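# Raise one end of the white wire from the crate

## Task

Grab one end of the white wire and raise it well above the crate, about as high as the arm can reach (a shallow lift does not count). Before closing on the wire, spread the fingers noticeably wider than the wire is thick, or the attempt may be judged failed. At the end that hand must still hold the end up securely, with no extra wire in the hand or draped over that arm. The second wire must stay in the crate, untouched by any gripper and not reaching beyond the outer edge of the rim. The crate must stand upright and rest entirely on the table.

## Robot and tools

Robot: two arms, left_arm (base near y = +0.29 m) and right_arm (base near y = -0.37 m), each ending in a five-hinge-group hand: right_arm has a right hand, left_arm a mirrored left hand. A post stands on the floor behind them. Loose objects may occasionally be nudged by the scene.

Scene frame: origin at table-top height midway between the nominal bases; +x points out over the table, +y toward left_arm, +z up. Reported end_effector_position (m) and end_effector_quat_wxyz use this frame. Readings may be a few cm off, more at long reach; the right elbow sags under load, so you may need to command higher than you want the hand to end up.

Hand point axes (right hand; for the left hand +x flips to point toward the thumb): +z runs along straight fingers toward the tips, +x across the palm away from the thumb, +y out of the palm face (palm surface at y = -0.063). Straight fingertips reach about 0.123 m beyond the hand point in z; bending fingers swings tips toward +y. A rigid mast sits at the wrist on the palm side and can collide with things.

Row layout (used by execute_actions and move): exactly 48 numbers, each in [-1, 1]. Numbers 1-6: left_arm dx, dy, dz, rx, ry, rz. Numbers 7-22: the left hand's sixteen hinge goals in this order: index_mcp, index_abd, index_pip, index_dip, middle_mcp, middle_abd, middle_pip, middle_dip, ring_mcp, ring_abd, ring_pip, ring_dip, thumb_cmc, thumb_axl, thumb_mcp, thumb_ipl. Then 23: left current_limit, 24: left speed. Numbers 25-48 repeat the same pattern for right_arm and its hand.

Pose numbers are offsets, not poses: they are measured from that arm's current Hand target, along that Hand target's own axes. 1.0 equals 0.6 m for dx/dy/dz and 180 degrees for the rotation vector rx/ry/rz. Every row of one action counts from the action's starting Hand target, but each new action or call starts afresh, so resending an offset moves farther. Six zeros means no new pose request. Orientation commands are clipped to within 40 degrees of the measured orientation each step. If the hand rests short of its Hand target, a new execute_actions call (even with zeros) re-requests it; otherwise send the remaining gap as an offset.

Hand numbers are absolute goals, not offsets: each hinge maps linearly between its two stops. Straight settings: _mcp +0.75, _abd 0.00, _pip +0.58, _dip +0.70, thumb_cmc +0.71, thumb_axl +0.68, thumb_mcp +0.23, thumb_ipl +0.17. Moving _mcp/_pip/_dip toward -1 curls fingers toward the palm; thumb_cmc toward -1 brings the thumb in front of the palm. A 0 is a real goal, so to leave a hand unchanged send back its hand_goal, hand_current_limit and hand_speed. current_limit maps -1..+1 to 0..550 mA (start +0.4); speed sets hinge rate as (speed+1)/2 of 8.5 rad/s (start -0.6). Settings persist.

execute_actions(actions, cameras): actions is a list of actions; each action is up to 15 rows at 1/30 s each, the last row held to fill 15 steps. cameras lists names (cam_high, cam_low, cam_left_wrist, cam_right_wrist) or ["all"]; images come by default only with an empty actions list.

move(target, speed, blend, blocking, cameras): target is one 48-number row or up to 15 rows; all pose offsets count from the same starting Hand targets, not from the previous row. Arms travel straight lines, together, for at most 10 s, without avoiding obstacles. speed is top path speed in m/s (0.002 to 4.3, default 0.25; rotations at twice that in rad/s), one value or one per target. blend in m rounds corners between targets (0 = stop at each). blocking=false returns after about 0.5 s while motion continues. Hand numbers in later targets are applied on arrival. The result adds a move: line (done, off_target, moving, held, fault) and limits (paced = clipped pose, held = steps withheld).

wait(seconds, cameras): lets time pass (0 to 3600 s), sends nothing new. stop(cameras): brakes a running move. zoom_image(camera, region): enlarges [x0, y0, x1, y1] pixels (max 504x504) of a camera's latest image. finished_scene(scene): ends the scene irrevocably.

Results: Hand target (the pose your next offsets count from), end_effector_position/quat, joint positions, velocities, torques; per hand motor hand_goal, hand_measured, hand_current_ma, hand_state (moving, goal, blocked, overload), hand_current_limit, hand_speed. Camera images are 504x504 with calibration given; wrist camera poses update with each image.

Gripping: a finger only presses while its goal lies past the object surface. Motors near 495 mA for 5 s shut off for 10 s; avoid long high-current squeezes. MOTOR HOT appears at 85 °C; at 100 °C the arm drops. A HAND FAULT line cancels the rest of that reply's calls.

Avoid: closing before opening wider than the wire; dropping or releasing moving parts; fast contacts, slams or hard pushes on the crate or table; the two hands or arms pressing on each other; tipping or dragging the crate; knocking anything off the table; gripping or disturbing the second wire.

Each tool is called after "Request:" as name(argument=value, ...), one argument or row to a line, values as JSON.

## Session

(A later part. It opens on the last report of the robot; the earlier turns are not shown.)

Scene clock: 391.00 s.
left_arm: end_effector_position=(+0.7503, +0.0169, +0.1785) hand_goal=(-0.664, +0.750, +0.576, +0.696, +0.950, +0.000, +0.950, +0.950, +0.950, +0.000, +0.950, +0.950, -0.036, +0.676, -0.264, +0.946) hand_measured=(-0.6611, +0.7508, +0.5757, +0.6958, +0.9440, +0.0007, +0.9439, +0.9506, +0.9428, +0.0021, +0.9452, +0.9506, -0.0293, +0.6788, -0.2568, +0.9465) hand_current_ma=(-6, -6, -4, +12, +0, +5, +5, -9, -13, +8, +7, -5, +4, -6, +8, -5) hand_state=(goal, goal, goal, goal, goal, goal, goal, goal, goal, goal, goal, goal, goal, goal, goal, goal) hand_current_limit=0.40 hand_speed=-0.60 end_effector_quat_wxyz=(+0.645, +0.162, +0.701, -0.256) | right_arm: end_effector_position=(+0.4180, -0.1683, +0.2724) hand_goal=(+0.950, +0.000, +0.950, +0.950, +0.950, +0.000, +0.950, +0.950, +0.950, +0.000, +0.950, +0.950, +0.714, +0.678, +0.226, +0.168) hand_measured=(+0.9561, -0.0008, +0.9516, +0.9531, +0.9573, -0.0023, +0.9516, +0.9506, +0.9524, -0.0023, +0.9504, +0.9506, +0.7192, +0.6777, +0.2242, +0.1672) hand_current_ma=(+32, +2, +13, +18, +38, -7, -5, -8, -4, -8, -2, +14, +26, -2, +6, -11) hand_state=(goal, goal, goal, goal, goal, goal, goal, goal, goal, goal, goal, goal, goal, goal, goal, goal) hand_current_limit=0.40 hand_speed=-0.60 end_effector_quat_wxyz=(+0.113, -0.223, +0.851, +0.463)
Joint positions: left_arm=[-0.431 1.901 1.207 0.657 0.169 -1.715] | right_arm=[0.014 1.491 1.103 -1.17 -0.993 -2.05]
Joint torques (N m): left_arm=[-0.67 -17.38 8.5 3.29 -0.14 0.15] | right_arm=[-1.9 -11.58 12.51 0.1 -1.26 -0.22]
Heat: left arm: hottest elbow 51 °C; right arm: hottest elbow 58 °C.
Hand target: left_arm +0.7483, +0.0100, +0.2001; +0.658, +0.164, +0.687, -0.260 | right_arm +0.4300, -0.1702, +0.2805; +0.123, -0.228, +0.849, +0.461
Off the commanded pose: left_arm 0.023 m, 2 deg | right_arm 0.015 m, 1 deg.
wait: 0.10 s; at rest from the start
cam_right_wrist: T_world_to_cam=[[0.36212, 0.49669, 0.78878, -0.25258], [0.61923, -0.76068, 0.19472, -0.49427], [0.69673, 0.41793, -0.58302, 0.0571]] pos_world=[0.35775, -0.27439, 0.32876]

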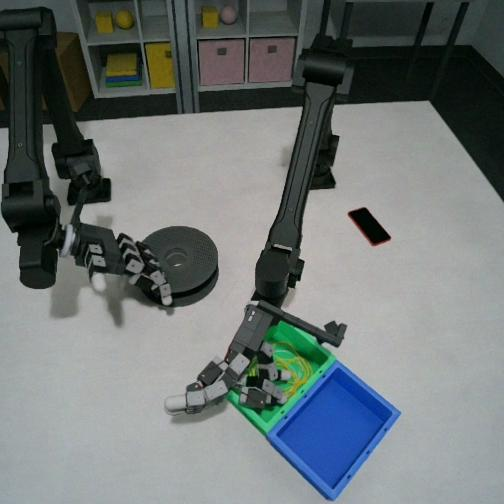

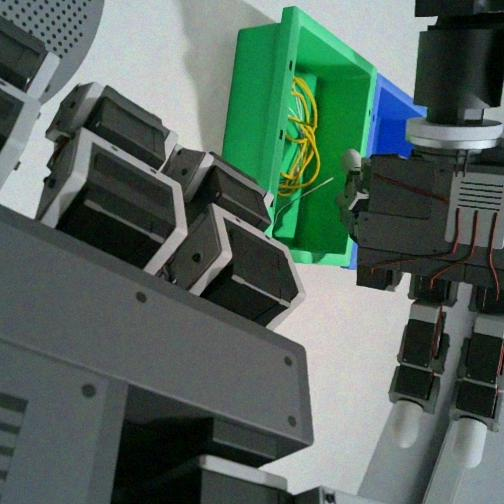

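Request:
move(
  target=[
    [0.0741,0.011,0.0077,0,0,0,-0.664,0.75,0.5766,0.6957,0.95,0,0.95,0.95,0.95,0,0.95,0.95,-0.037,0.6766,-0.264,0.946,0.4,-0.6,0,0,0,0,0,0,0.95,0,0.95,0.95,0.95,0,0.95,0.95,0.95,0,0.95,0.95,0.714,0.678,0.226,0.168,0.4,-0.6],
  ],
  speed=0.05,
  cameras=["cam_high","cam_right_wrist"],
)

Request:
zoom_image(
  camera="cam_right_wrist",
  region=[260, 80, 420, 240],
)

Request:
zoom_image(
  camera="cam_high",
  region=[230, 340, 330, 440],
)

Scene clock: 394.87 s.
left_arm: end_effector_position=(+0.7533, +0.0157, +0.1484) hand_goal=(-0.664, +0.750, +0.576, +0.696, +0.950, +0.000, +0.950, +0.950, +0.950, +0.000, +0.950, +0.950, -0.036, +0.676, -0.264, +0.946) hand_measured=(-0.6623, +0.7508, +0.5744, +0.6971, +0.9440, +0.0021, +0.9452, +0.9493, +0.9440, +0.0021, +0.9452, +0.9493, -0.0293, +0.6798, -0.2578, +0.9456) hand_current_ma=(+2, -15, -7, +8, -4, +8, +2, -12, -6, +12, +2, -1, -1, -11, +10, -3) hand_state=(goal, goal, goal, goal, goal, goal, goal, goal, goal, goal, goal, goal, goal, goal, goal, goal) hand_current_limit=0.40 hand_speed=-0.60 end_effector_quat_wxyz=(+0.651, +0.161, +0.696, -0.256) | right_arm: end_effector_position=(+0.4180, -0.1683, +0.2724) hand_goal=(+0.950, +0.000, +0.950, +0.950, +0.950, +0.000, +0.950, +0.950, +0.950, +0.000, +0.950, +0.950, +0.714, +0.678, +0.226, +0.168) hand_measured=(+0.9573, -0.0008, +0.9529, +0.9531, +0.9573, -0.0008, +0.9504, +0.9493, +0.9524, -0.0052, +0.9491, +0.9519, +0.7205, +0.6767, +0.2252, +0.1672) hand_current_ma=(+40, +0, +6, +15, +34, -6, +2, -9, +3, -1, -3, +11, +13, -4, +10, -7) hand_state=(goal, goal, goal, goal, goal, goal, goal, goal, goal, goal, goal, goal, goal, goal, goal, goal) hand_current_limit=0.40 hand_speed=-0.60 end_effector_quat_wxyz=(+0.113, -0.223, +0.851, +0.463)
Joint positions: left_arm=[-0.431 1.966 1.199 0.745 0.168 -1.715] | right_arm=[0.014 1.491 1.103 -1.17 -0.993 -2.05]
Joint torques (N m): left_arm=[-0.73 -15.79 7.99 3.63 -0.15 0.15] | right_arm=[-1.85 -11.63 12.51 0.12 -1.26 -0.22]
Heat: left arm: hottest elbow 51 °C; right arm: hottest elbow 58 °C.
Hand target: left_arm +0.7523, +0.0075, +0.1550; +0.658, +0.164, +0.687, -0.260 | right_arm +0.4300, -0.1702, +0.2805; +0.123, -0.228, +0.849, +0.461
Off the commanded pose: left_arm 0.011 m, 2 deg | right_arm 0.015 m, 1 deg.
move: off_target (left_arm)
cam_right_wrist: T_world_to_cam=[[0.36212, 0.49669, 0.78878, -0.25258], [0.61923, -0.76068, 0.19472, -0.49427], [0.69673, 0.41793, -0.58302, 0.0571]] pos_world=[0.35775, -0.27439, 0.32876]

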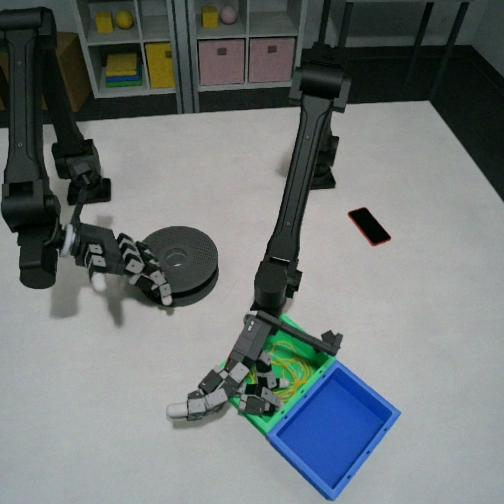

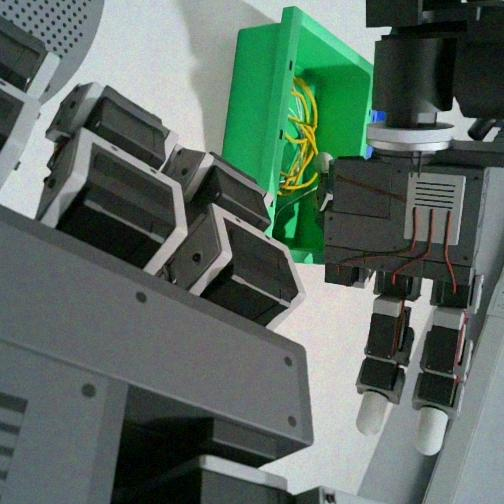

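Scaled by 3.150 from the camera's image (finer frame: 720x720).

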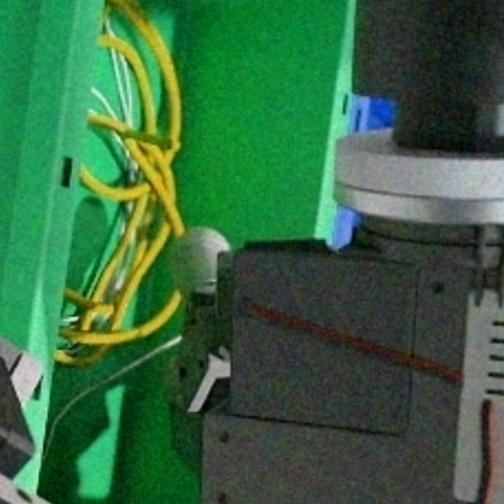

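Scaled by 5.040 from the camera's image (finer frame: 720x720).

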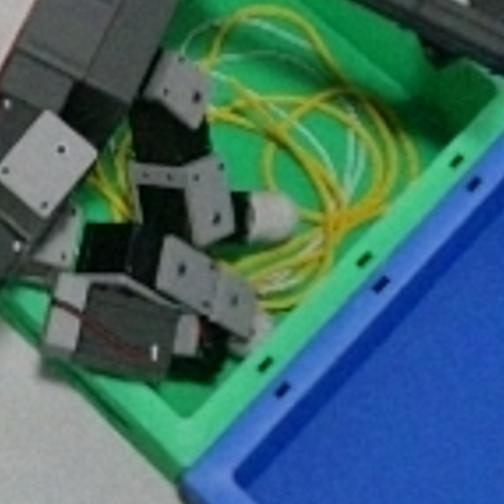

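Request:
move(
  target=[
    [0.0231,-0.0026,0.0004,0,0,0,-0.664,0.75,0.5766,0.6957,0.95,0,0.95,0.95,0.95,0,0.95,0.95,-0.037,0.6766,-0.264,0.946,0.4,-0.6,0,0,0,0,0,0,0.95,0,0.95,0.95,0.95,0,0.95,0.95,0.95,0,0.95,0.95,0.714,0.678,0.226,0.168,0.4,-0.6],
  ],
  speed=0.05,
  cameras=["cam_high","cam_right_wrist"],
)

Request:
zoom_image(
  camera="cam_right_wrist",
  region=[260, 80, 420, 240],
)

Request:
zoom_image(
  camera="cam_high",
  region=[230, 340, 330, 440],
)

Scene clock: 398.40 s.
left_arm: end_effector_position=(+0.7517, +0.0125, +0.1359) hand_goal=(-0.664, +0.750, +0.576, +0.696, +0.950, +0.000, +0.950, +0.950, +0.950, +0.000, +0.950, +0.950, -0.036, +0.676, -0.264, +0.946) hand_measured=(-0.6623, +0.7508, +0.5757, +0.6932, +0.9440, +0.0021, +0.9452, +0.9506, +0.9428, +0.0021, +0.9439, +0.9506, -0.0293, +0.6798, -0.2578, +0.9465) hand_current_ma=(-3, -5, +3, +8, -8, +2, +4, -4, -8, -2, +11, -9, -3, -10, +9, -16) hand_state=(goal, goal, goal, goal, goal, goal, goal, goal, goal, goal, goal, goal, goal, goal, goal, goal) hand_current_limit=0.40 hand_speed=-0.60 end_effector_quat_wxyz=(+0.651, +0.161, +0.696, -0.256) | right_arm: end_effector_position=(+0.4180, -0.1683, +0.2724) hand_goal=(+0.950, +0.000, +0.950, +0.950, +0.950, +0.000, +0.950, +0.950, +0.950, +0.000, +0.950, +0.950, +0.714, +0.678, +0.226, +0.168) hand_measured=(+0.9573, -0.0008, +0.9516, +0.9519, +0.9573, +0.0007, +0.9516, +0.9506, +0.9524, -0.0037, +0.9504, +0.9493, +0.7205, +0.6777, +0.2252, +0.1672) hand_current_ma=(+37, -7, +13, +17, +39, -7, -5, -4, +8, -7, -6, +2, +15, -11, +6, -7) hand_state=(goal, goal, goal, goal, goal, goal, goal, goal, goal, goal, goal, goal, goal, goal, goal, goal) hand_current_limit=0.40 hand_speed=-0.60 end_effector_quat_wxyz=(+0.113, -0.223, +0.851, +0.463)
Joint positions: left_arm=[-0.437 1.99 1.193 0.775 0.162 -1.715] | right_arm=[0.014 1.491 1.103 -1.17 -0.993 -2.05]
Joint torques (N m): left_arm=[-0.79 -15.79 7.8 3.62 -0.17 0.15] | right_arm=[-1.85 -11.63 12.51 0.1 -1.25 -0.22]
Heat: left arm: hottest elbow 50 °C; right arm: hottest elbow 58 °C.
Hand target: left_arm +0.7505, +0.0045, +0.1415; +0.658, +0.164, +0.687, -0.260 | right_arm +0.4300, -0.1702, +0.2805; +0.123, -0.228, +0.849, +0.461
Off the commanded pose: left_arm 0.010 m, 1 deg | right_arm 0.015 m, 1 deg.
move: done
cam_right_wrist: T_world_to_cam=[[0.36212, 0.49669, 0.78878, -0.25258], [0.61923, -0.76068, 0.19472, -0.49427], [0.69673, 0.41793, -0.58302, 0.0571]] pos_world=[0.35775, -0.27439, 0.32876]

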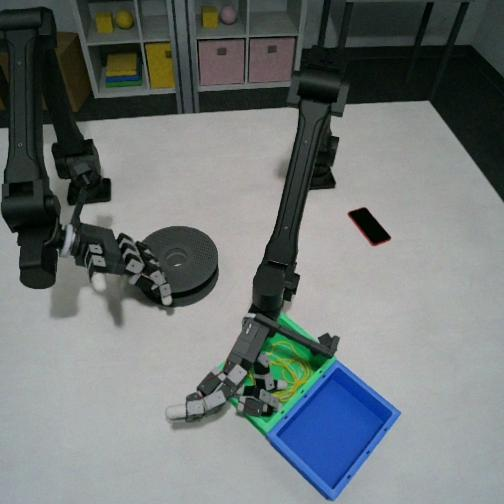

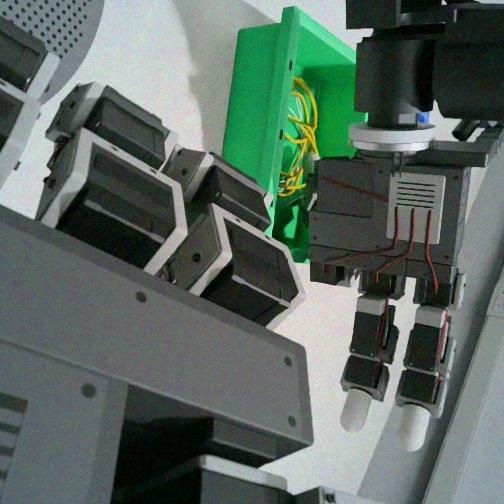

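Scaled by 3.150 from the camera's image (finer frame: 720x720).

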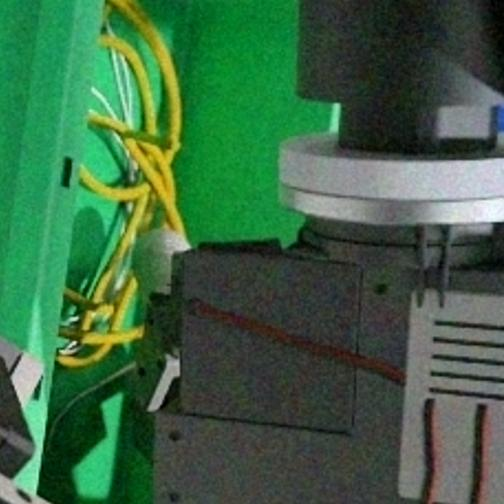

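Scaled by 5.040 from the camera's image (finer frame: 720x720).

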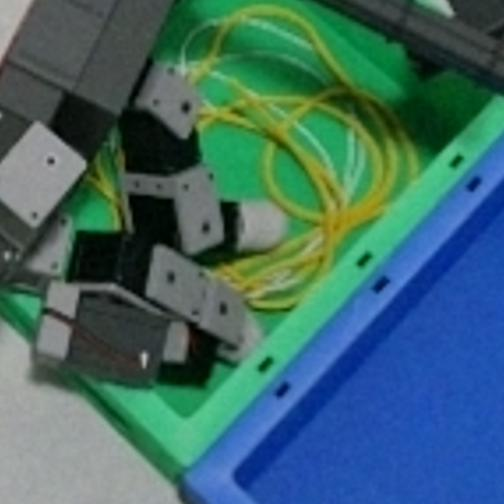

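Request:
move(
  target=[
    [0,0,0,0,0,0,-0.664,0.75,0.5766,0.6957,0.95,0,0.95,0.95,0.95,0,0.95,0.95,-0.037,0.6766,-0.056,0.492,0.4,-0.75,0,0,0,0,0,0,0.95,0,0.95,0.95,0.95,0,0.95,0.95,0.95,0,0.95,0.95,0.714,0.678,0.226,0.168,0.4,-0.6],
    [0,0,0,0,0,0,-0.664,0.75,0.5766,0.6957,0.95,0,0.95,0.95,0.95,0,0.95,0.95,-0.037,0.6766,-0.056,0.36,0.4,-0.85,0,0,0,0,0,0,0.95,0,0.95,0.95,0.95,0,0.95,0.95,0.95,0,0.95,0.95,0.714,0.678,0.226,0.168,0.4,-0.6],
  ],
  speed=0.05,
  cameras=["cam_high","cam_right_wrist"],
)

Request:
zoom_image(
  camera="cam_right_wrist",
  region=[270, 130, 350, 230],
)

Request:
zoom_image(
  camera="cam_high",
  region=[230, 340, 330, 440],
)

Scene clock: 403.50 s.
left_arm: end_effector_position=(+0.7517, +0.0125, +0.1359) hand_goal=(-0.664, +0.750, +0.576, +0.696, +0.950, +0.000, +0.950, +0.950, +0.950, +0.000, +0.950, +0.950, -0.036, +0.676, -0.056, +0.360) hand_measured=(-0.6623, +0.7508, +0.5757, +0.6932, +0.9440, +0.0007, +0.9465, +0.9493, +0.9440, +0.0007, +0.9439, +0.9493, -0.0293, +0.6798, -0.0559, +0.3625) hand_current_ma=(-1, -7, -5, +14, -5, +6, +9, -14, -5, -1, +5, -1, -1, -7, +11, -9) hand_state=(goal, goal, goal, goal, goal, goal, goal, goal, goal, goal, goal, goal, goal, goal, goal, goal) hand_current_limit=0.40 hand_speed=-0.85 end_effector_quat_wxyz=(+0.651, +0.161, +0.696, -0.256) | right_arm: end_effector_position=(+0.4180, -0.1683, +0.2724) hand_goal=(+0.950, +0.000, +0.950, +0.950, +0.950, +0.000, +0.950, +0.950, +0.950, +0.000, +0.950, +0.950, +0.714, +0.678, +0.226, +0.168) hand_measured=(+0.9573, +0.0007, +0.9516, +0.9519, +0.9585, -0.0008, +0.9529, +0.9493, +0.9524, -0.0037, +0.9491, +0.9493, +0.7205, +0.6777, +0.2252, +0.1672) hand_current_ma=(+39, +3, +1, +19, +42, -5, -2, -8, -3, -15, -1, +3, +22, -4, -7, -11) hand_state=(goal, goal, goal, goal, goal, goal, goal, goal, goal, goal, goal, goal, goal, goal, goal, goal) hand_current_limit=0.40 hand_speed=-0.60 end_effector_quat_wxyz=(+0.113, -0.223, +0.851, +0.463)
Joint positions: left_arm=[-0.437 1.99 1.193 0.775 0.162 -1.715] | right_arm=[0.014 1.491 1.103 -1.17 -0.993 -2.05]
Joint torques (N m): left_arm=[-0.67 -15.79 7.8 3.63 -0.14 0.16] | right_arm=[-1.9 -11.63 12.51 0.1 -1.25 -0.22]
Heat: left arm: hottest elbow 50 °C; right arm: hottest elbow 58 °C.
Hand target: left_arm +0.7505, +0.0044, +0.1415; +0.658, +0.164, +0.687, -0.260 | right_arm +0.4300, -0.1702, +0.2805; +0.123, -0.228, +0.849, +0.461
Off the commanded pose: left_arm 0.010 m, 1 deg | right_arm 0.015 m, 1 deg.
move: done
cam_right_wrist: T_world_to_cam=[[0.36212, 0.49669, 0.78878, -0.25258], [0.61923, -0.76068, 0.19472, -0.49427], [0.69673, 0.41793, -0.58302, 0.0571]] pos_world=[0.35775, -0.27439, 0.32876]

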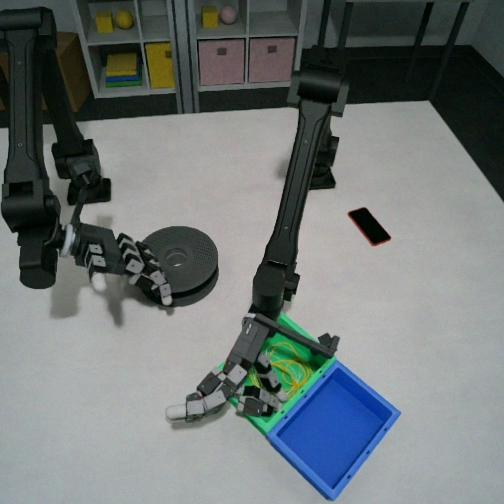

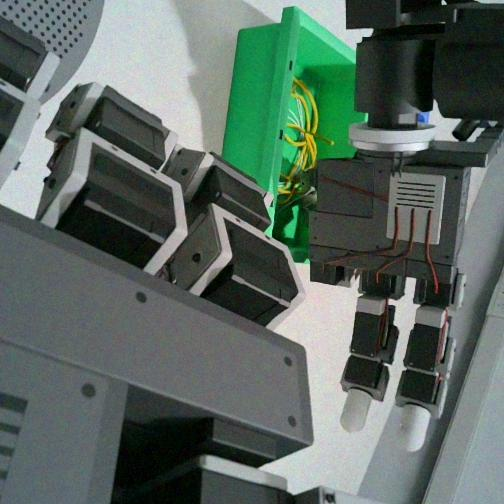

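Scaled by 5.040 from the camera's image (finer frame: 720x720).

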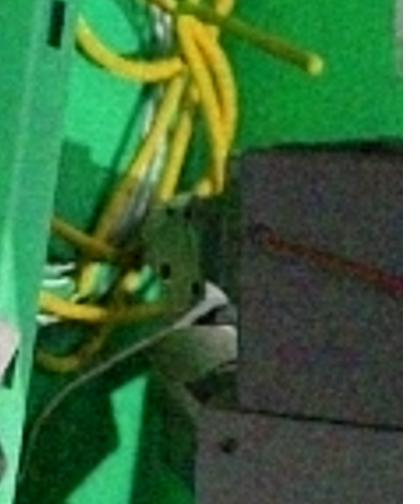

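Scaled by 5.040 from the camera's image (finer frame: 720x720).

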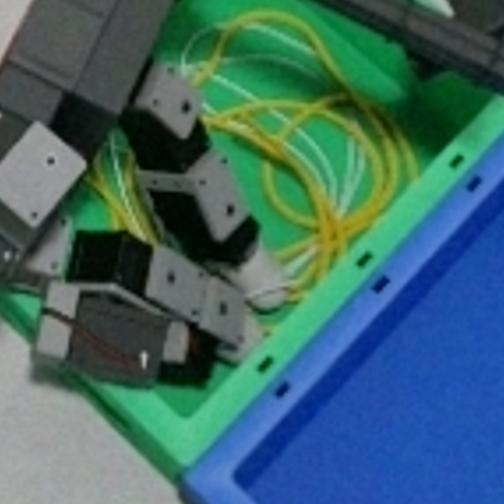

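Request:
zoom_image(
  camera="cam_high",
  region=[260, 375, 310, 425],
)

Request:
zoom_image(
  camera="cam_right_wrist",
  region=[275, 160, 325, 210],
)

Scaled by 10.080 from the camera's image (finer frame: 720x720).

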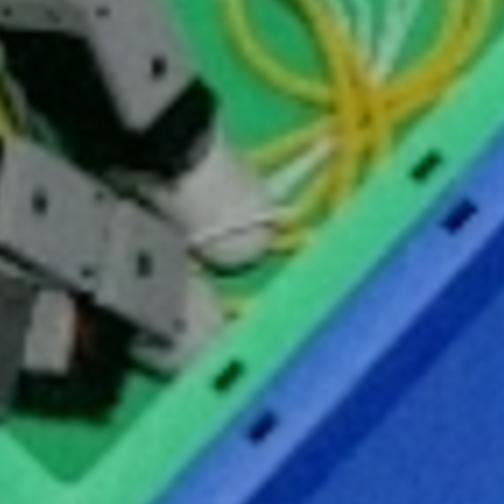

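Scaled by 10.080 from the camera's image (finer frame: 720x720).

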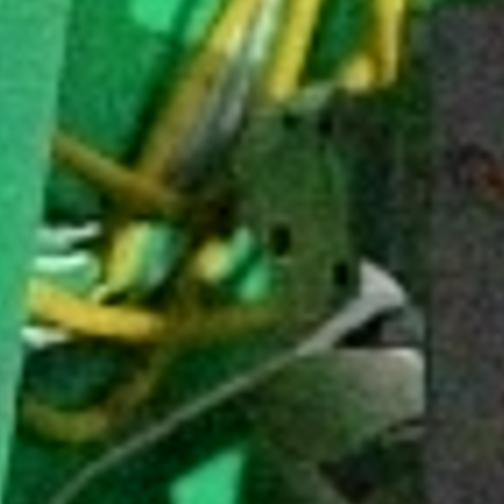

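Request:
move(
  target=[
    [0,0,0,0,0,0,-0.664,0.75,0.5766,0.6957,0.95,0,0.95,0.95,0.95,0,0.95,0.95,-0.037,0.6766,-0.264,0.946,0.4,-0.75,0,0,0,0,0,0,0.95,0,0.95,0.95,0.95,0,0.95,0.95,0.95,0,0.95,0.95,0.714,0.678,0.226,0.168,0.4,-0.6],
  ],
  speed=0.05,
  cameras=["cam_high","cam_right_wrist"],
)

Request:
zoom_image(
  camera="cam_right_wrist",
  region=[270, 130, 350, 230],
)

Request:
zoom_image(
  camera="cam_high",
  region=[260, 375, 310, 425],
)

Scene clock: 419.23 s.
left_arm: end_effector_position=(+0.7517, +0.0125, +0.1359) hand_goal=(-0.664, +0.750, +0.576, +0.696, +0.950, +0.000, +0.950, +0.950, +0.950, +0.000, +0.950, +0.950, -0.036, +0.676, -0.264, +0.946) hand_measured=(-0.6587, +0.7523, +0.5808, +0.6958, +0.9440, +0.0021, +0.9452, +0.9493, +0.9440, +0.0021, +0.9452, +0.9506, -0.0305, +0.6798, -0.2587, +0.9446) hand_current_ma=(+1, -1, -4, +2, -9, -3, +2, -12, -1, -2, +6, +1, +10, -1, +9, -12) hand_state=(goal, goal, goal, goal, goal, goal, goal, goal, goal, goal, goal, goal, goal, goal, goal, goal) hand_current_limit=0.40 hand_speed=-0.75 end_effector_quat_wxyz=(+0.651, +0.161, +0.696, -0.256) | right_arm: end_effector_position=(+0.4180, -0.1683, +0.2724) hand_goal=(+0.950, +0.000, +0.950, +0.950, +0.950, +0.000, +0.950, +0.950, +0.950, +0.000, +0.950, +0.950, +0.714, +0.678, +0.226, +0.168) hand_measured=(+0.9573, -0.0008, +0.9516, +0.9519, +0.9573, +0.0007, +0.9529, +0.9506, +0.9512, -0.0037, +0.9491, +0.9493, +0.7205, +0.6777, +0.2242, +0.1681) hand_current_ma=(+34, +0, +3, +15, +40, -5, -4, -3, +1, -9, +4, +2, +18, -1, +11, -6) hand_state=(goal, goal, goal, goal, goal, goal, goal, goal, goal, goal, goal, goal, goal, goal, goal, goal) hand_current_limit=0.40 hand_speed=-0.60 end_effector_quat_wxyz=(+0.113, -0.223, +0.851, +0.463)
Joint positions: left_arm=[-0.437 1.99 1.193 0.775 0.162 -1.715] | right_arm=[0.014 1.491 1.103 -1.17 -0.993 -2.05]
Joint torques (N m): left_arm=[-0.73 -15.79 7.82 3.63 -0.14 0.15] | right_arm=[-1.9 -11.63 12.52 0.1 -1.26 -0.22]
Heat: left arm: hottest elbow 48 °C; right arm: hottest elbow 58 °C.
Hand target: left_arm +0.7505, +0.0044, +0.1415; +0.658, +0.164, +0.687, -0.260 | right_arm +0.4300, -0.1702, +0.2805; +0.123, -0.228, +0.849, +0.461
Off the commanded pose: left_arm 0.010 m, 1 deg | right_arm 0.015 m, 1 deg.
move: done
cam_right_wrist: T_world_to_cam=[[0.36212, 0.49669, 0.78878, -0.25258], [0.61923, -0.76068, 0.19472, -0.49427], [0.69673, 0.41793, -0.58302, 0.0571]] pos_world=[0.35775, -0.27439, 0.32876]

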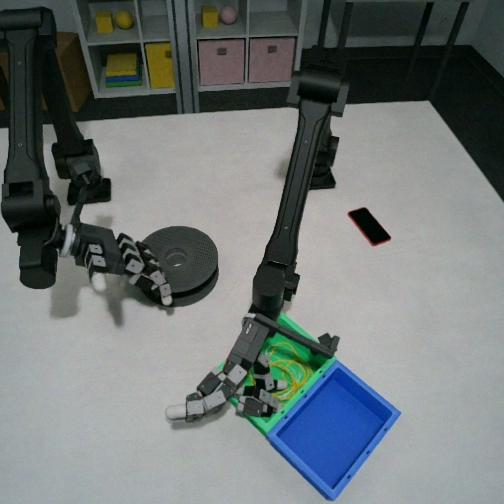

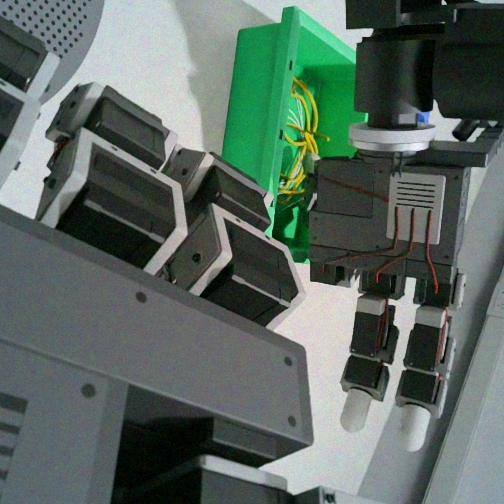

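Scaled by 5.040 from the camera's image (finer frame: 720x720).

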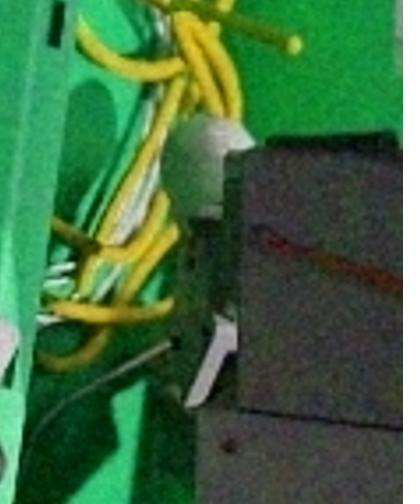

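Scaled by 10.080 from the camera's image (finer frame: 720x720).

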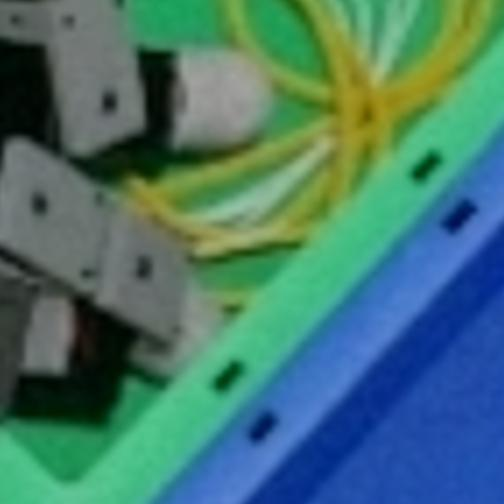

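Request:
zoom_image(
  camera="cam_high",
  region=[272, 382, 302, 412],
)

Request:
zoom_image(
  camera="cam_high",
  region=[230, 370, 290, 430],
)

Request:
zoom_image(
  camera="cam_right_wrist",
  region=[270, 170, 320, 220],
)

Scaled by 16.800 from the camera's image (finer frame: 720x720).

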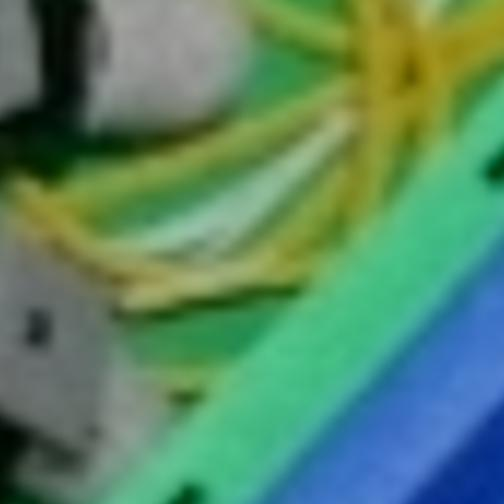

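Scaled by 8.400 from the camera's image (finer frame: 720x720).

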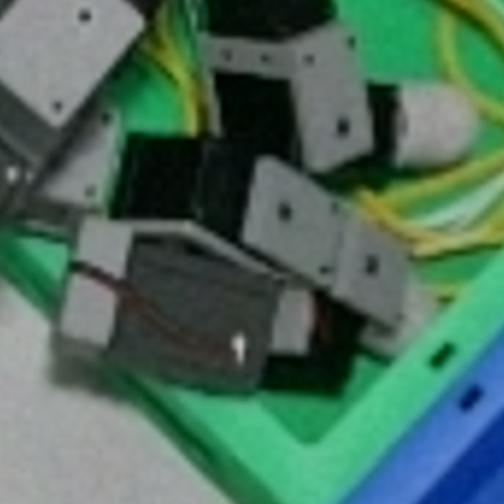

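Scaled by 10.080 from the camera's image (finer frame: 720x720).

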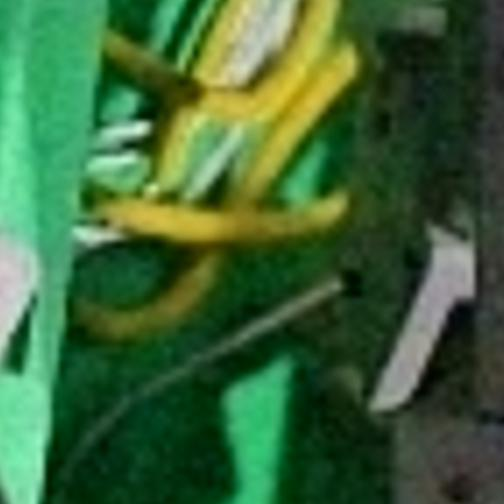

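Request:
move(
  target=[
    [-0.1481,-0.0231,-0.0024,0,0,0,-0.664,0.75,0.5766,0.6957,0.95,0,0.95,0.95,0.95,0,0.95,0.95,-0.037,0.6766,-0.264,0.946,0.4,-0.75,0,0,0,0,0,0,0.95,0,0.95,0.95,0.95,0,0.95,0.95,0.95,0,0.95,0.95,0.714,0.678,0.226,0.168,0.4,-0.6],
  ],
  speed=0.05,
  cameras=["cam_high","cam_right_wrist"],
)

Request:
zoom_image(
  camera="cam_right_wrist",
  region=[260, 80, 420, 240],
)

Request:
zoom_image(
  camera="cam_high",
  region=[230, 340, 330, 440],
)

Scene clock: 425.43 s.
left_arm: end_effector_position=(+0.7403, +0.0172, +0.1895) hand_goal=(-0.664, +0.750, +0.576, +0.696, +0.950, +0.000, +0.950, +0.950, +0.950, +0.000, +0.950, +0.950, -0.036, +0.676, -0.264, +0.946) hand_measured=(-0.6575, +0.7537, +0.5795, +0.6971, +0.9440, +0.0007, +0.9452, +0.9493, +0.9440, +0.0021, +0.9452, +0.9506, -0.0305, +0.6798, -0.2578, +0.9446) hand_current_ma=(-4, -3, +5, -4, -4, -1, +6, -3, -11, -3, +6, +0, +2, -8, +16, -16) hand_state=(goal, goal, goal, goal, goal, goal, goal, goal, goal, goal, goal, goal, goal, goal, goal, goal) hand_current_limit=0.40 hand_speed=-0.75 end_effector_quat_wxyz=(+0.637, +0.162, +0.710, -0.253) | right_arm: end_effector_position=(+0.4180, -0.1683, +0.2724) hand_goal=(+0.950, +0.000, +0.950, +0.950, +0.950, +0.000, +0.950, +0.950, +0.950, +0.000, +0.950, +0.950, +0.714, +0.678, +0.226, +0.168) hand_measured=(+0.9573, +0.0007, +0.9516, +0.9531, +0.9573, -0.0008, +0.9516, +0.9493, +0.9524, -0.0037, +0.9491, +0.9506, +0.7192, +0.6777, +0.2252, +0.1681) hand_current_ma=(+25, -6, +1, +25, +38, -14, +5, -8, +6, -16, +6, +6, +26, -6, +2, -3) hand_state=(goal, goal, goal, goal, goal, goal, goal, goal, goal, goal, goal, goal, goal, goal, goal, goal) hand_current_limit=0.40 hand_speed=-0.60 end_effector_quat_wxyz=(+0.113, -0.223, +0.851, +0.463)
Joint positions: left_arm=[-0.438 1.856 1.193 0.6 0.16 -1.715] | right_arm=[0.014 1.491 1.103 -1.17 -0.993 -2.05]
Joint torques (N m): left_arm=[-0.73 -17.14 12.18 2.55 -0.15 0.15] | right_arm=[-1.85 -11.63 12.51 0.1 -1.26 -0.22]
Heat: left arm: hottest elbow 48 °C; right arm: hottest elbow 59 °C.
Hand target: left_arm +0.7486, +0.0044, +0.2313; +0.658, +0.164, +0.687, -0.260 | right_arm +0.4300, -0.1702, +0.2805; +0.123, -0.228, +0.849, +0.461
Off the commanded pose: left_arm 0.045 m, 4 deg | right_arm 0.015 m, 1 deg.
move: off_target (left_arm)
cam_right_wrist: T_world_to_cam=[[0.36212, 0.49669, 0.78878, -0.25258], [0.61923, -0.76068, 0.19472, -0.49427], [0.69673, 0.41793, -0.58302, 0.0571]] pos_world=[0.35775, -0.27439, 0.32876]

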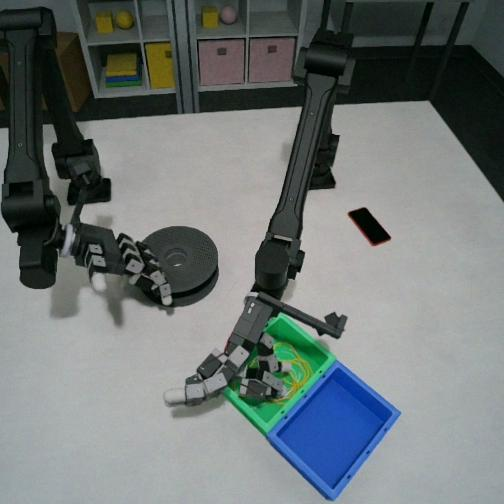

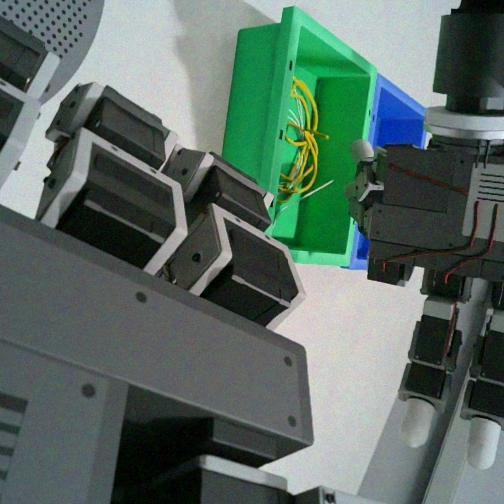

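Scaled by 3.150 from the camera's image (finer frame: 720x720).

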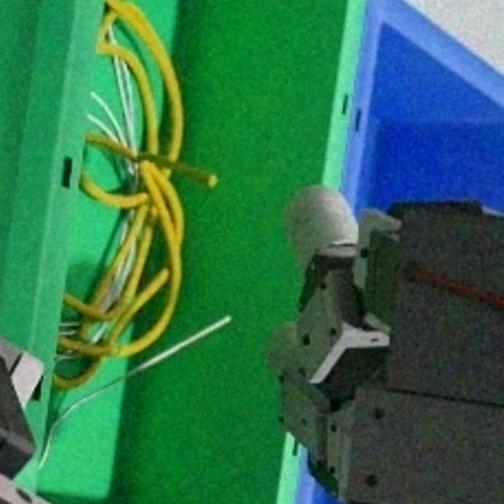

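Scaled by 5.040 from the camera's image (finer frame: 720x720).

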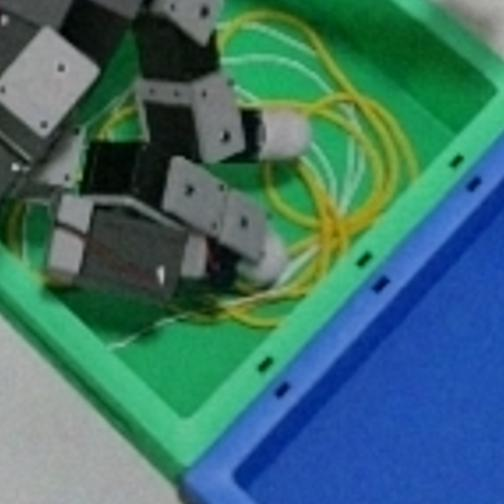

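Request:
zoom_image(
  camera="cam_high",
  region=[250, 380, 300, 420],
)

Request:
zoom_image(
  camera="cam_right_wrist",
  region=[270, 140, 350, 220],
)

Scaled by 10.080 from the camera's image (finer frame: 720x720).

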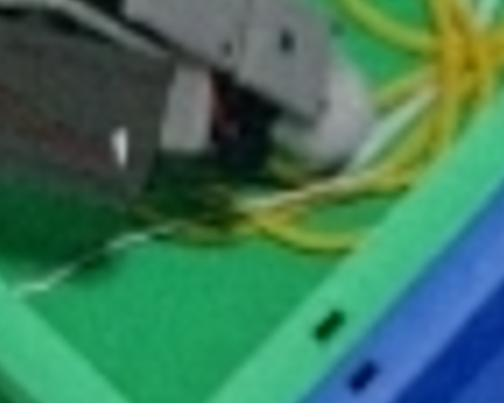

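Scaled by 6.300 from the camera's image (finer frame: 720x720).

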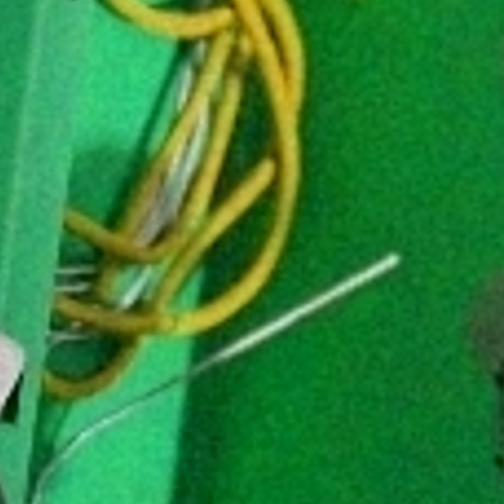

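Request:
move(
  target=[
    [0.0822,0.0134,0.0007,0,0,0,-0.664,0.75,0.5766,0.6957,0.95,0,0.95,0.95,0.95,0,0.95,0.95,-0.037,0.6766,-0.264,0.946,0.4,-0.75,0,0,0,0,0,0,0.95,0,0.95,0.95,0.95,0,0.95,0.95,0.95,0,0.95,0.95,0.714,0.678,0.226,0.168,0.4,-0.6],
  ],
  speed=0.05,
  cameras=[],
)

Scene clock: 438.90 s.
left_arm: end_effector_position=(+0.7466, +0.0143, +0.1693) hand_goal=(-0.664, +0.750, +0.576, +0.696, +0.950, +0.000, +0.950, +0.950, +0.950, +0.000, +0.950, +0.950, -0.036, +0.676, -0.264, +0.946) hand_measured=(-0.6575, +0.7523, +0.5795, +0.6971, +0.9428, +0.0007, +0.9452, +0.9506, +0.9428, +0.0021, +0.9452, +0.9506, -0.0280, +0.6798, -0.2587, +0.9437) hand_current_ma=(+3, -4, -3, +4, -5, +1, +9, -7, -5, +0, -1, +0, +2, -1, +13, -16) hand_state=(goal, goal, goal, goal, goal, goal, goal, goal, goal, goal, goal, goal, goal, goal, goal, goal) hand_current_limit=0.40 hand_speed=-0.75 end_effector_quat_wxyz=(+0.647, +0.161, +0.700, -0.255) | right_arm: end_effector_position=(+0.4180, -0.1683, +0.2724) hand_goal=(+0.950, +0.000, +0.950, +0.950, +0.950, +0.000, +0.950, +0.950, +0.950, +0.000, +0.950, +0.950, +0.714, +0.678, +0.226, +0.168) hand_measured=(+0.9561, +0.0007, +0.9516, +0.9531, +0.9573, +0.0007, +0.9516, +0.9506, +0.9524, -0.0037, +0.9491, +0.9506, +0.7217, +0.6767, +0.2242, +0.1672) hand_current_ma=(+33, +5, +9, +20, +50, -4, -2, -7, +5, -9, -1, +10, +19, -2, -4, -5) hand_state=(goal, goal, goal, goal, goal, goal, goal, goal, goal, goal, goal, goal, goal, goal, goal, goal) hand_current_limit=0.40 hand_speed=-0.60 end_effector_quat_wxyz=(+0.113, -0.223, +0.851, +0.463)
Joint positions: left_arm=[-0.438 1.914 1.193 0.687 0.16 -1.715] | right_arm=[0.014 1.491 1.103 -1.17 -0.993 -2.05]
Joint torques (N m): left_arm=[-0.67 -15.27 9.36 3.63 -0.08 0.15] | right_arm=[-1.9 -11.63 12.52 0.1 -1.26 -0.22]
Heat: left arm: hottest elbow 49 °C; right arm: hottest elbow 59 °C.
Hand target: left_arm +0.7496, +0.0050, +0.1815; +0.658, +0.164, +0.687, -0.260 | right_arm +0.4300, -0.1702, +0.2805; +0.123, -0.228, +0.849, +0.461
Off the commanded pose: left_arm 0.016 m, 2 deg | right_arm 0.015 m, 1 deg.
move: off_target (left_arm)

Request:
move(
  target=[
    [0.061,0.0113,0.0026,0,0,0,-0.664,0.75,0.5766,0.6957,0.95,0,0.95,0.95,0.95,0,0.95,0.95,-0.037,0.6766,-0.264,0.946,0.4,-0.75,0,0,0,0,0,0,0.95,0,0.95,0.95,0.95,0,0.95,0.95,0.95,0,0.95,0.95,0.714,0.678,0.226,0.168,0.4,-0.6],
  ],
  speed=0.05,
  cameras=["cam_high","cam_right_wrist"],
)

Request:
zoom_image(
  camera="cam_right_wrist",
  region=[270, 140, 350, 220],
)

Request:
zoom_image(
  camera="cam_high",
  region=[250, 370, 310, 430],
)

Scene clock: 441.47 s.
left_arm: end_effector_position=(+0.7511, +0.0121, +0.1372) hand_goal=(-0.664, +0.750, +0.576, +0.696, +0.950, +0.000, +0.950, +0.950, +0.950, +0.000, +0.950, +0.950, -0.036, +0.676, -0.264, +0.946) hand_measured=(-0.6587, +0.7523, +0.5795, +0.6983, +0.9428, +0.0021, +0.9452, +0.9481, +0.9440, +0.0036, +0.9465, +0.9493, -0.0293, +0.6798, -0.2587, +0.9446) hand_current_ma=(-1, -6, +1, +0, -3, +4, +7, -6, -5, +5, +8, +2, -5, -12, +3, -4) hand_state=(goal, goal, goal, goal, goal, goal, goal, goal, goal, goal, goal, goal, goal, goal, goal, goal) hand_current_limit=0.40 hand_speed=-0.75 end_effector_quat_wxyz=(+0.650, +0.161, +0.697, -0.256) | right_arm: end_effector_position=(+0.4180, -0.1683, +0.2724) hand_goal=(+0.950, +0.000, +0.950, +0.950, +0.950, +0.000, +0.950, +0.950, +0.950, +0.000, +0.950, +0.950, +0.714, +0.678, +0.226, +0.168) hand_measured=(+0.9573, +0.0007, +0.9529, +0.9531, +0.9573, -0.0008, +0.9529, +0.9506, +0.9512, -0.0037, +0.9491, +0.9506, +0.7205, +0.6777, +0.2252, +0.1681) hand_current_ma=(+28, +4, +1, +24, +41, -12, -6, -8, +1, -5, +1, +2, +20, +0, -1, -10) hand_state=(goal, goal, goal, goal, goal, goal, goal, goal, goal, goal, goal, goal, goal, goal, goal, goal) hand_current_limit=0.40 hand_speed=-0.60 end_effector_quat_wxyz=(+0.113, -0.223, +0.851, +0.463)
Joint positions: left_arm=[-0.438 1.986 1.193 0.768 0.16 -1.715] | right_arm=[0.014 1.491 1.103 -1.17 -0.993 -2.05]
Joint torques (N m): left_arm=[-0.5 -15.74 8.1 3.63 0.02 0.15] | right_arm=[-1.9 -11.58 12.51 0.1 -1.26 -0.22]
Heat: left arm: hottest elbow 49 °C; right arm: hottest elbow 59 °C.
Hand target: left_arm +0.7518, +0.0053, +0.1442; +0.658, +0.164, +0.687, -0.260 | right_arm +0.4300, -0.1702, +0.2805; +0.123, -0.228, +0.849, +0.461
Off the commanded pose: left_arm 0.010 m, 2 deg | right_arm 0.015 m, 1 deg.
move: done
cam_right_wrist: T_world_to_cam=[[0.36212, 0.49669, 0.78878, -0.25258], [0.61923, -0.76068, 0.19472, -0.49427], [0.69673, 0.41793, -0.58302, 0.0571]] pos_world=[0.35775, -0.27439, 0.32876]

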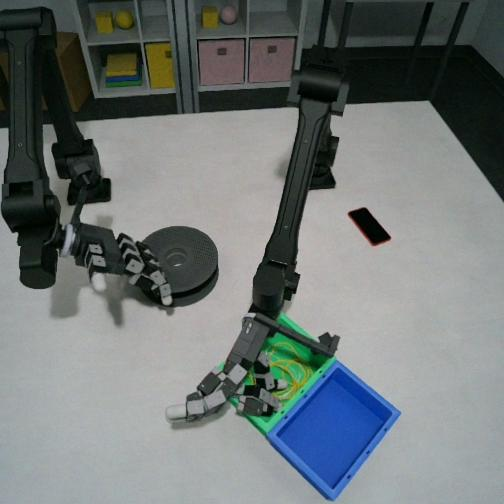

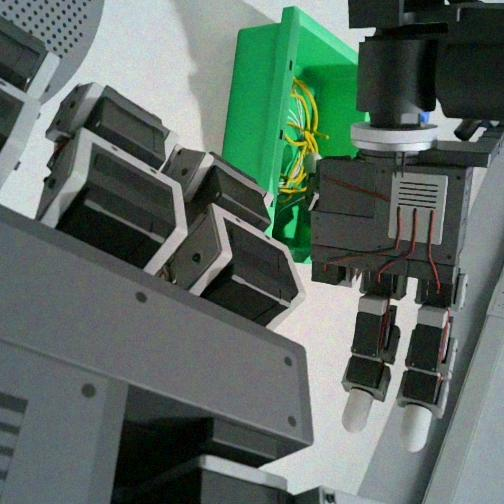

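Scaled by 6.300 from the camera's image (finer frame: 720x720).

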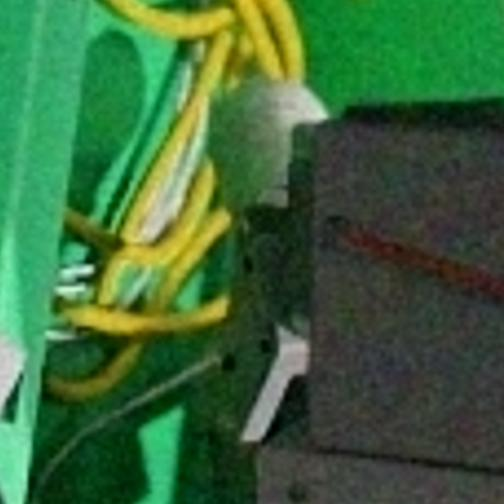

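Scaled by 8.400 from the camera's image (finer frame: 720x720).

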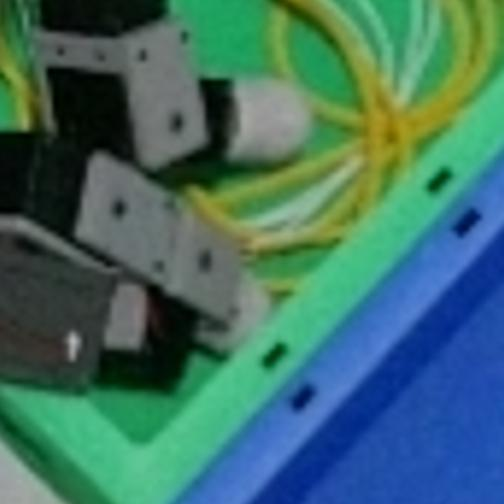

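Request:
move(
  target=[
    [0,0,0,0,0,0,-0.664,0.75,0.5766,0.6957,0.95,0,0.95,0.95,0.95,0,0.95,0.95,-0.037,0.6766,-0.27,0.74,0.4,-0.8,0,0,0,0,0,0,0.95,0,0.95,0.95,0.95,0,0.95,0.95,0.95,0,0.95,0.95,0.714,0.678,0.226,0.168,0.4,-0.6],
  ],
  speed=0.05,
  cameras=["cam_high","cam_right_wrist"],
)

Request:
zoom_image(
  camera="cam_right_wrist",
  region=[270, 140, 350, 220],
)

Request:
zoom_image(
  camera="cam_high",
  region=[250, 370, 310, 430],
)

Scene clock: 506.83 s.
left_arm: end_effector_position=(+0.7511, +0.0121, +0.1372) hand_goal=(-0.664, +0.750, +0.576, +0.696, +0.950, +0.000, +0.950, +0.950, +0.950, +0.000, +0.950, +0.950, -0.036, +0.676, -0.270, +0.740) hand_measured=(-0.6587, +0.7537, +0.5795, +0.6971, +0.9452, +0.0007, +0.9452, +0.9493, +0.9440, +0.0036, +0.9439, +0.9506, -0.0293, +0.6798, -0.2647, +0.7398) hand_current_ma=(-6, -10, -3, -7, -5, +0, +8, -15, -4, +7, +2, -3, -1, -8, +8, -15) hand_state=(goal, goal, goal, goal, goal, goal, goal, goal, goal, goal, goal, goal, goal, goal, goal, goal) hand_current_limit=0.40 hand_speed=-0.80 end_effector_quat_wxyz=(+0.650, +0.161, +0.697, -0.256) | right_arm: end_effector_position=(+0.4180, -0.1683, +0.2724) hand_goal=(+0.950, +0.000, +0.950, +0.950, +0.950, +0.000, +0.950, +0.950, +0.950, +0.000, +0.950, +0.950, +0.714, +0.678, +0.226, +0.168) hand_measured=(+0.9561, -0.0008, +0.9529, +0.9531, +0.9573, -0.0008, +0.9504, +0.9493, +0.9524, -0.0037, +0.9504, +0.9506, +0.7192, +0.6777, +0.2252, +0.1672) hand_current_ma=(+32, +1, +3, +24, +37, -9, -3, -5, +3, -4, +3, +8, +23, +0, +9, -8) hand_state=(goal, goal, goal, goal, goal, goal, goal, goal, goal, goal, goal, goal, goal, goal, goal, goal) hand_current_limit=0.40 hand_speed=-0.60 end_effector_quat_wxyz=(+0.113, -0.223, +0.851, +0.463)
Joint positions: left_arm=[-0.438 1.986 1.193 0.768 0.16 -1.715] | right_arm=[0.014 1.491 1.103 -1.17 -0.993 -2.05]
Joint torques (N m): left_arm=[-0.5 -15.74 8.13 3.64 0.02 0.15] | right_arm=[-1.85 -11.63 12.51 0.1 -1.26 -0.22]
Heat: left arm: hottest elbow 47 °C; right arm: hottest elbow 59 °C.
Hand target: left_arm +0.7518, +0.0053, +0.1442; +0.658, +0.164, +0.687, -0.260 | right_arm +0.4300, -0.1702, +0.2805; +0.123, -0.228, +0.849, +0.461
Off the commanded pose: left_arm 0.010 m, 2 deg | right_arm 0.015 m, 1 deg.
move: done
cam_right_wrist: T_world_to_cam=[[0.36212, 0.49669, 0.78878, -0.25258], [0.61923, -0.76068, 0.19472, -0.49427], [0.69673, 0.41793, -0.58302, 0.0571]] pos_world=[0.35775, -0.27439, 0.32876]

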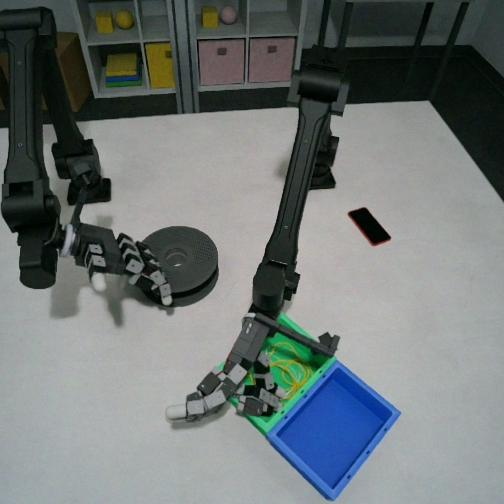

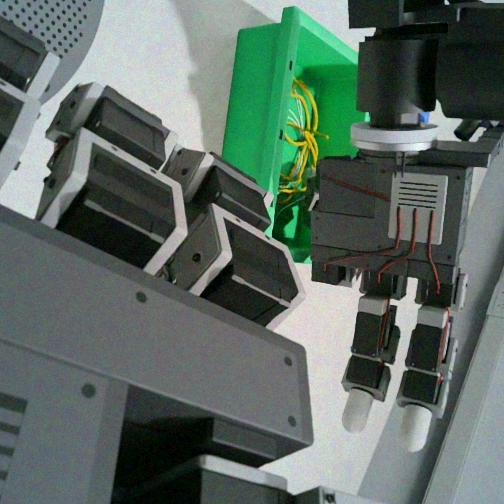

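Scaled by 6.300 from the camera's image (finer frame: 720x720).

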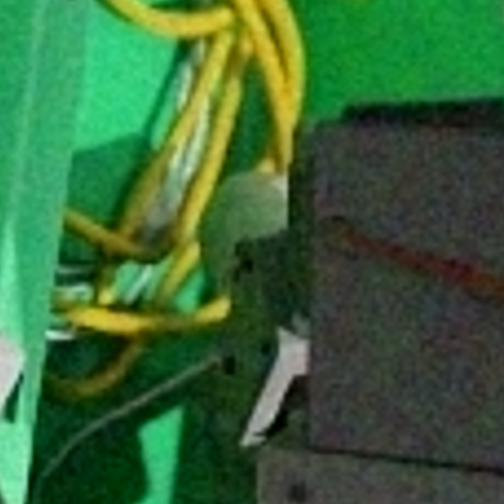

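Scaled by 8.400 from the camera's image (finer frame: 720x720).

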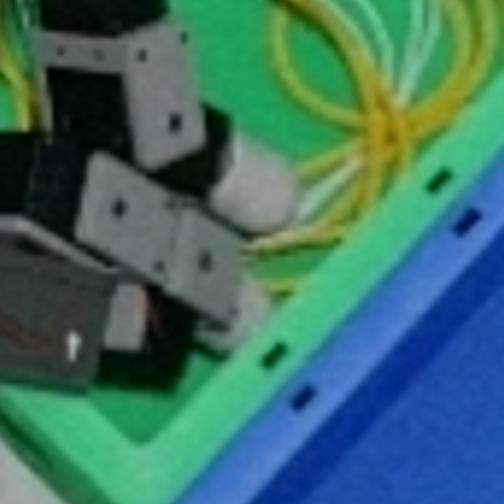

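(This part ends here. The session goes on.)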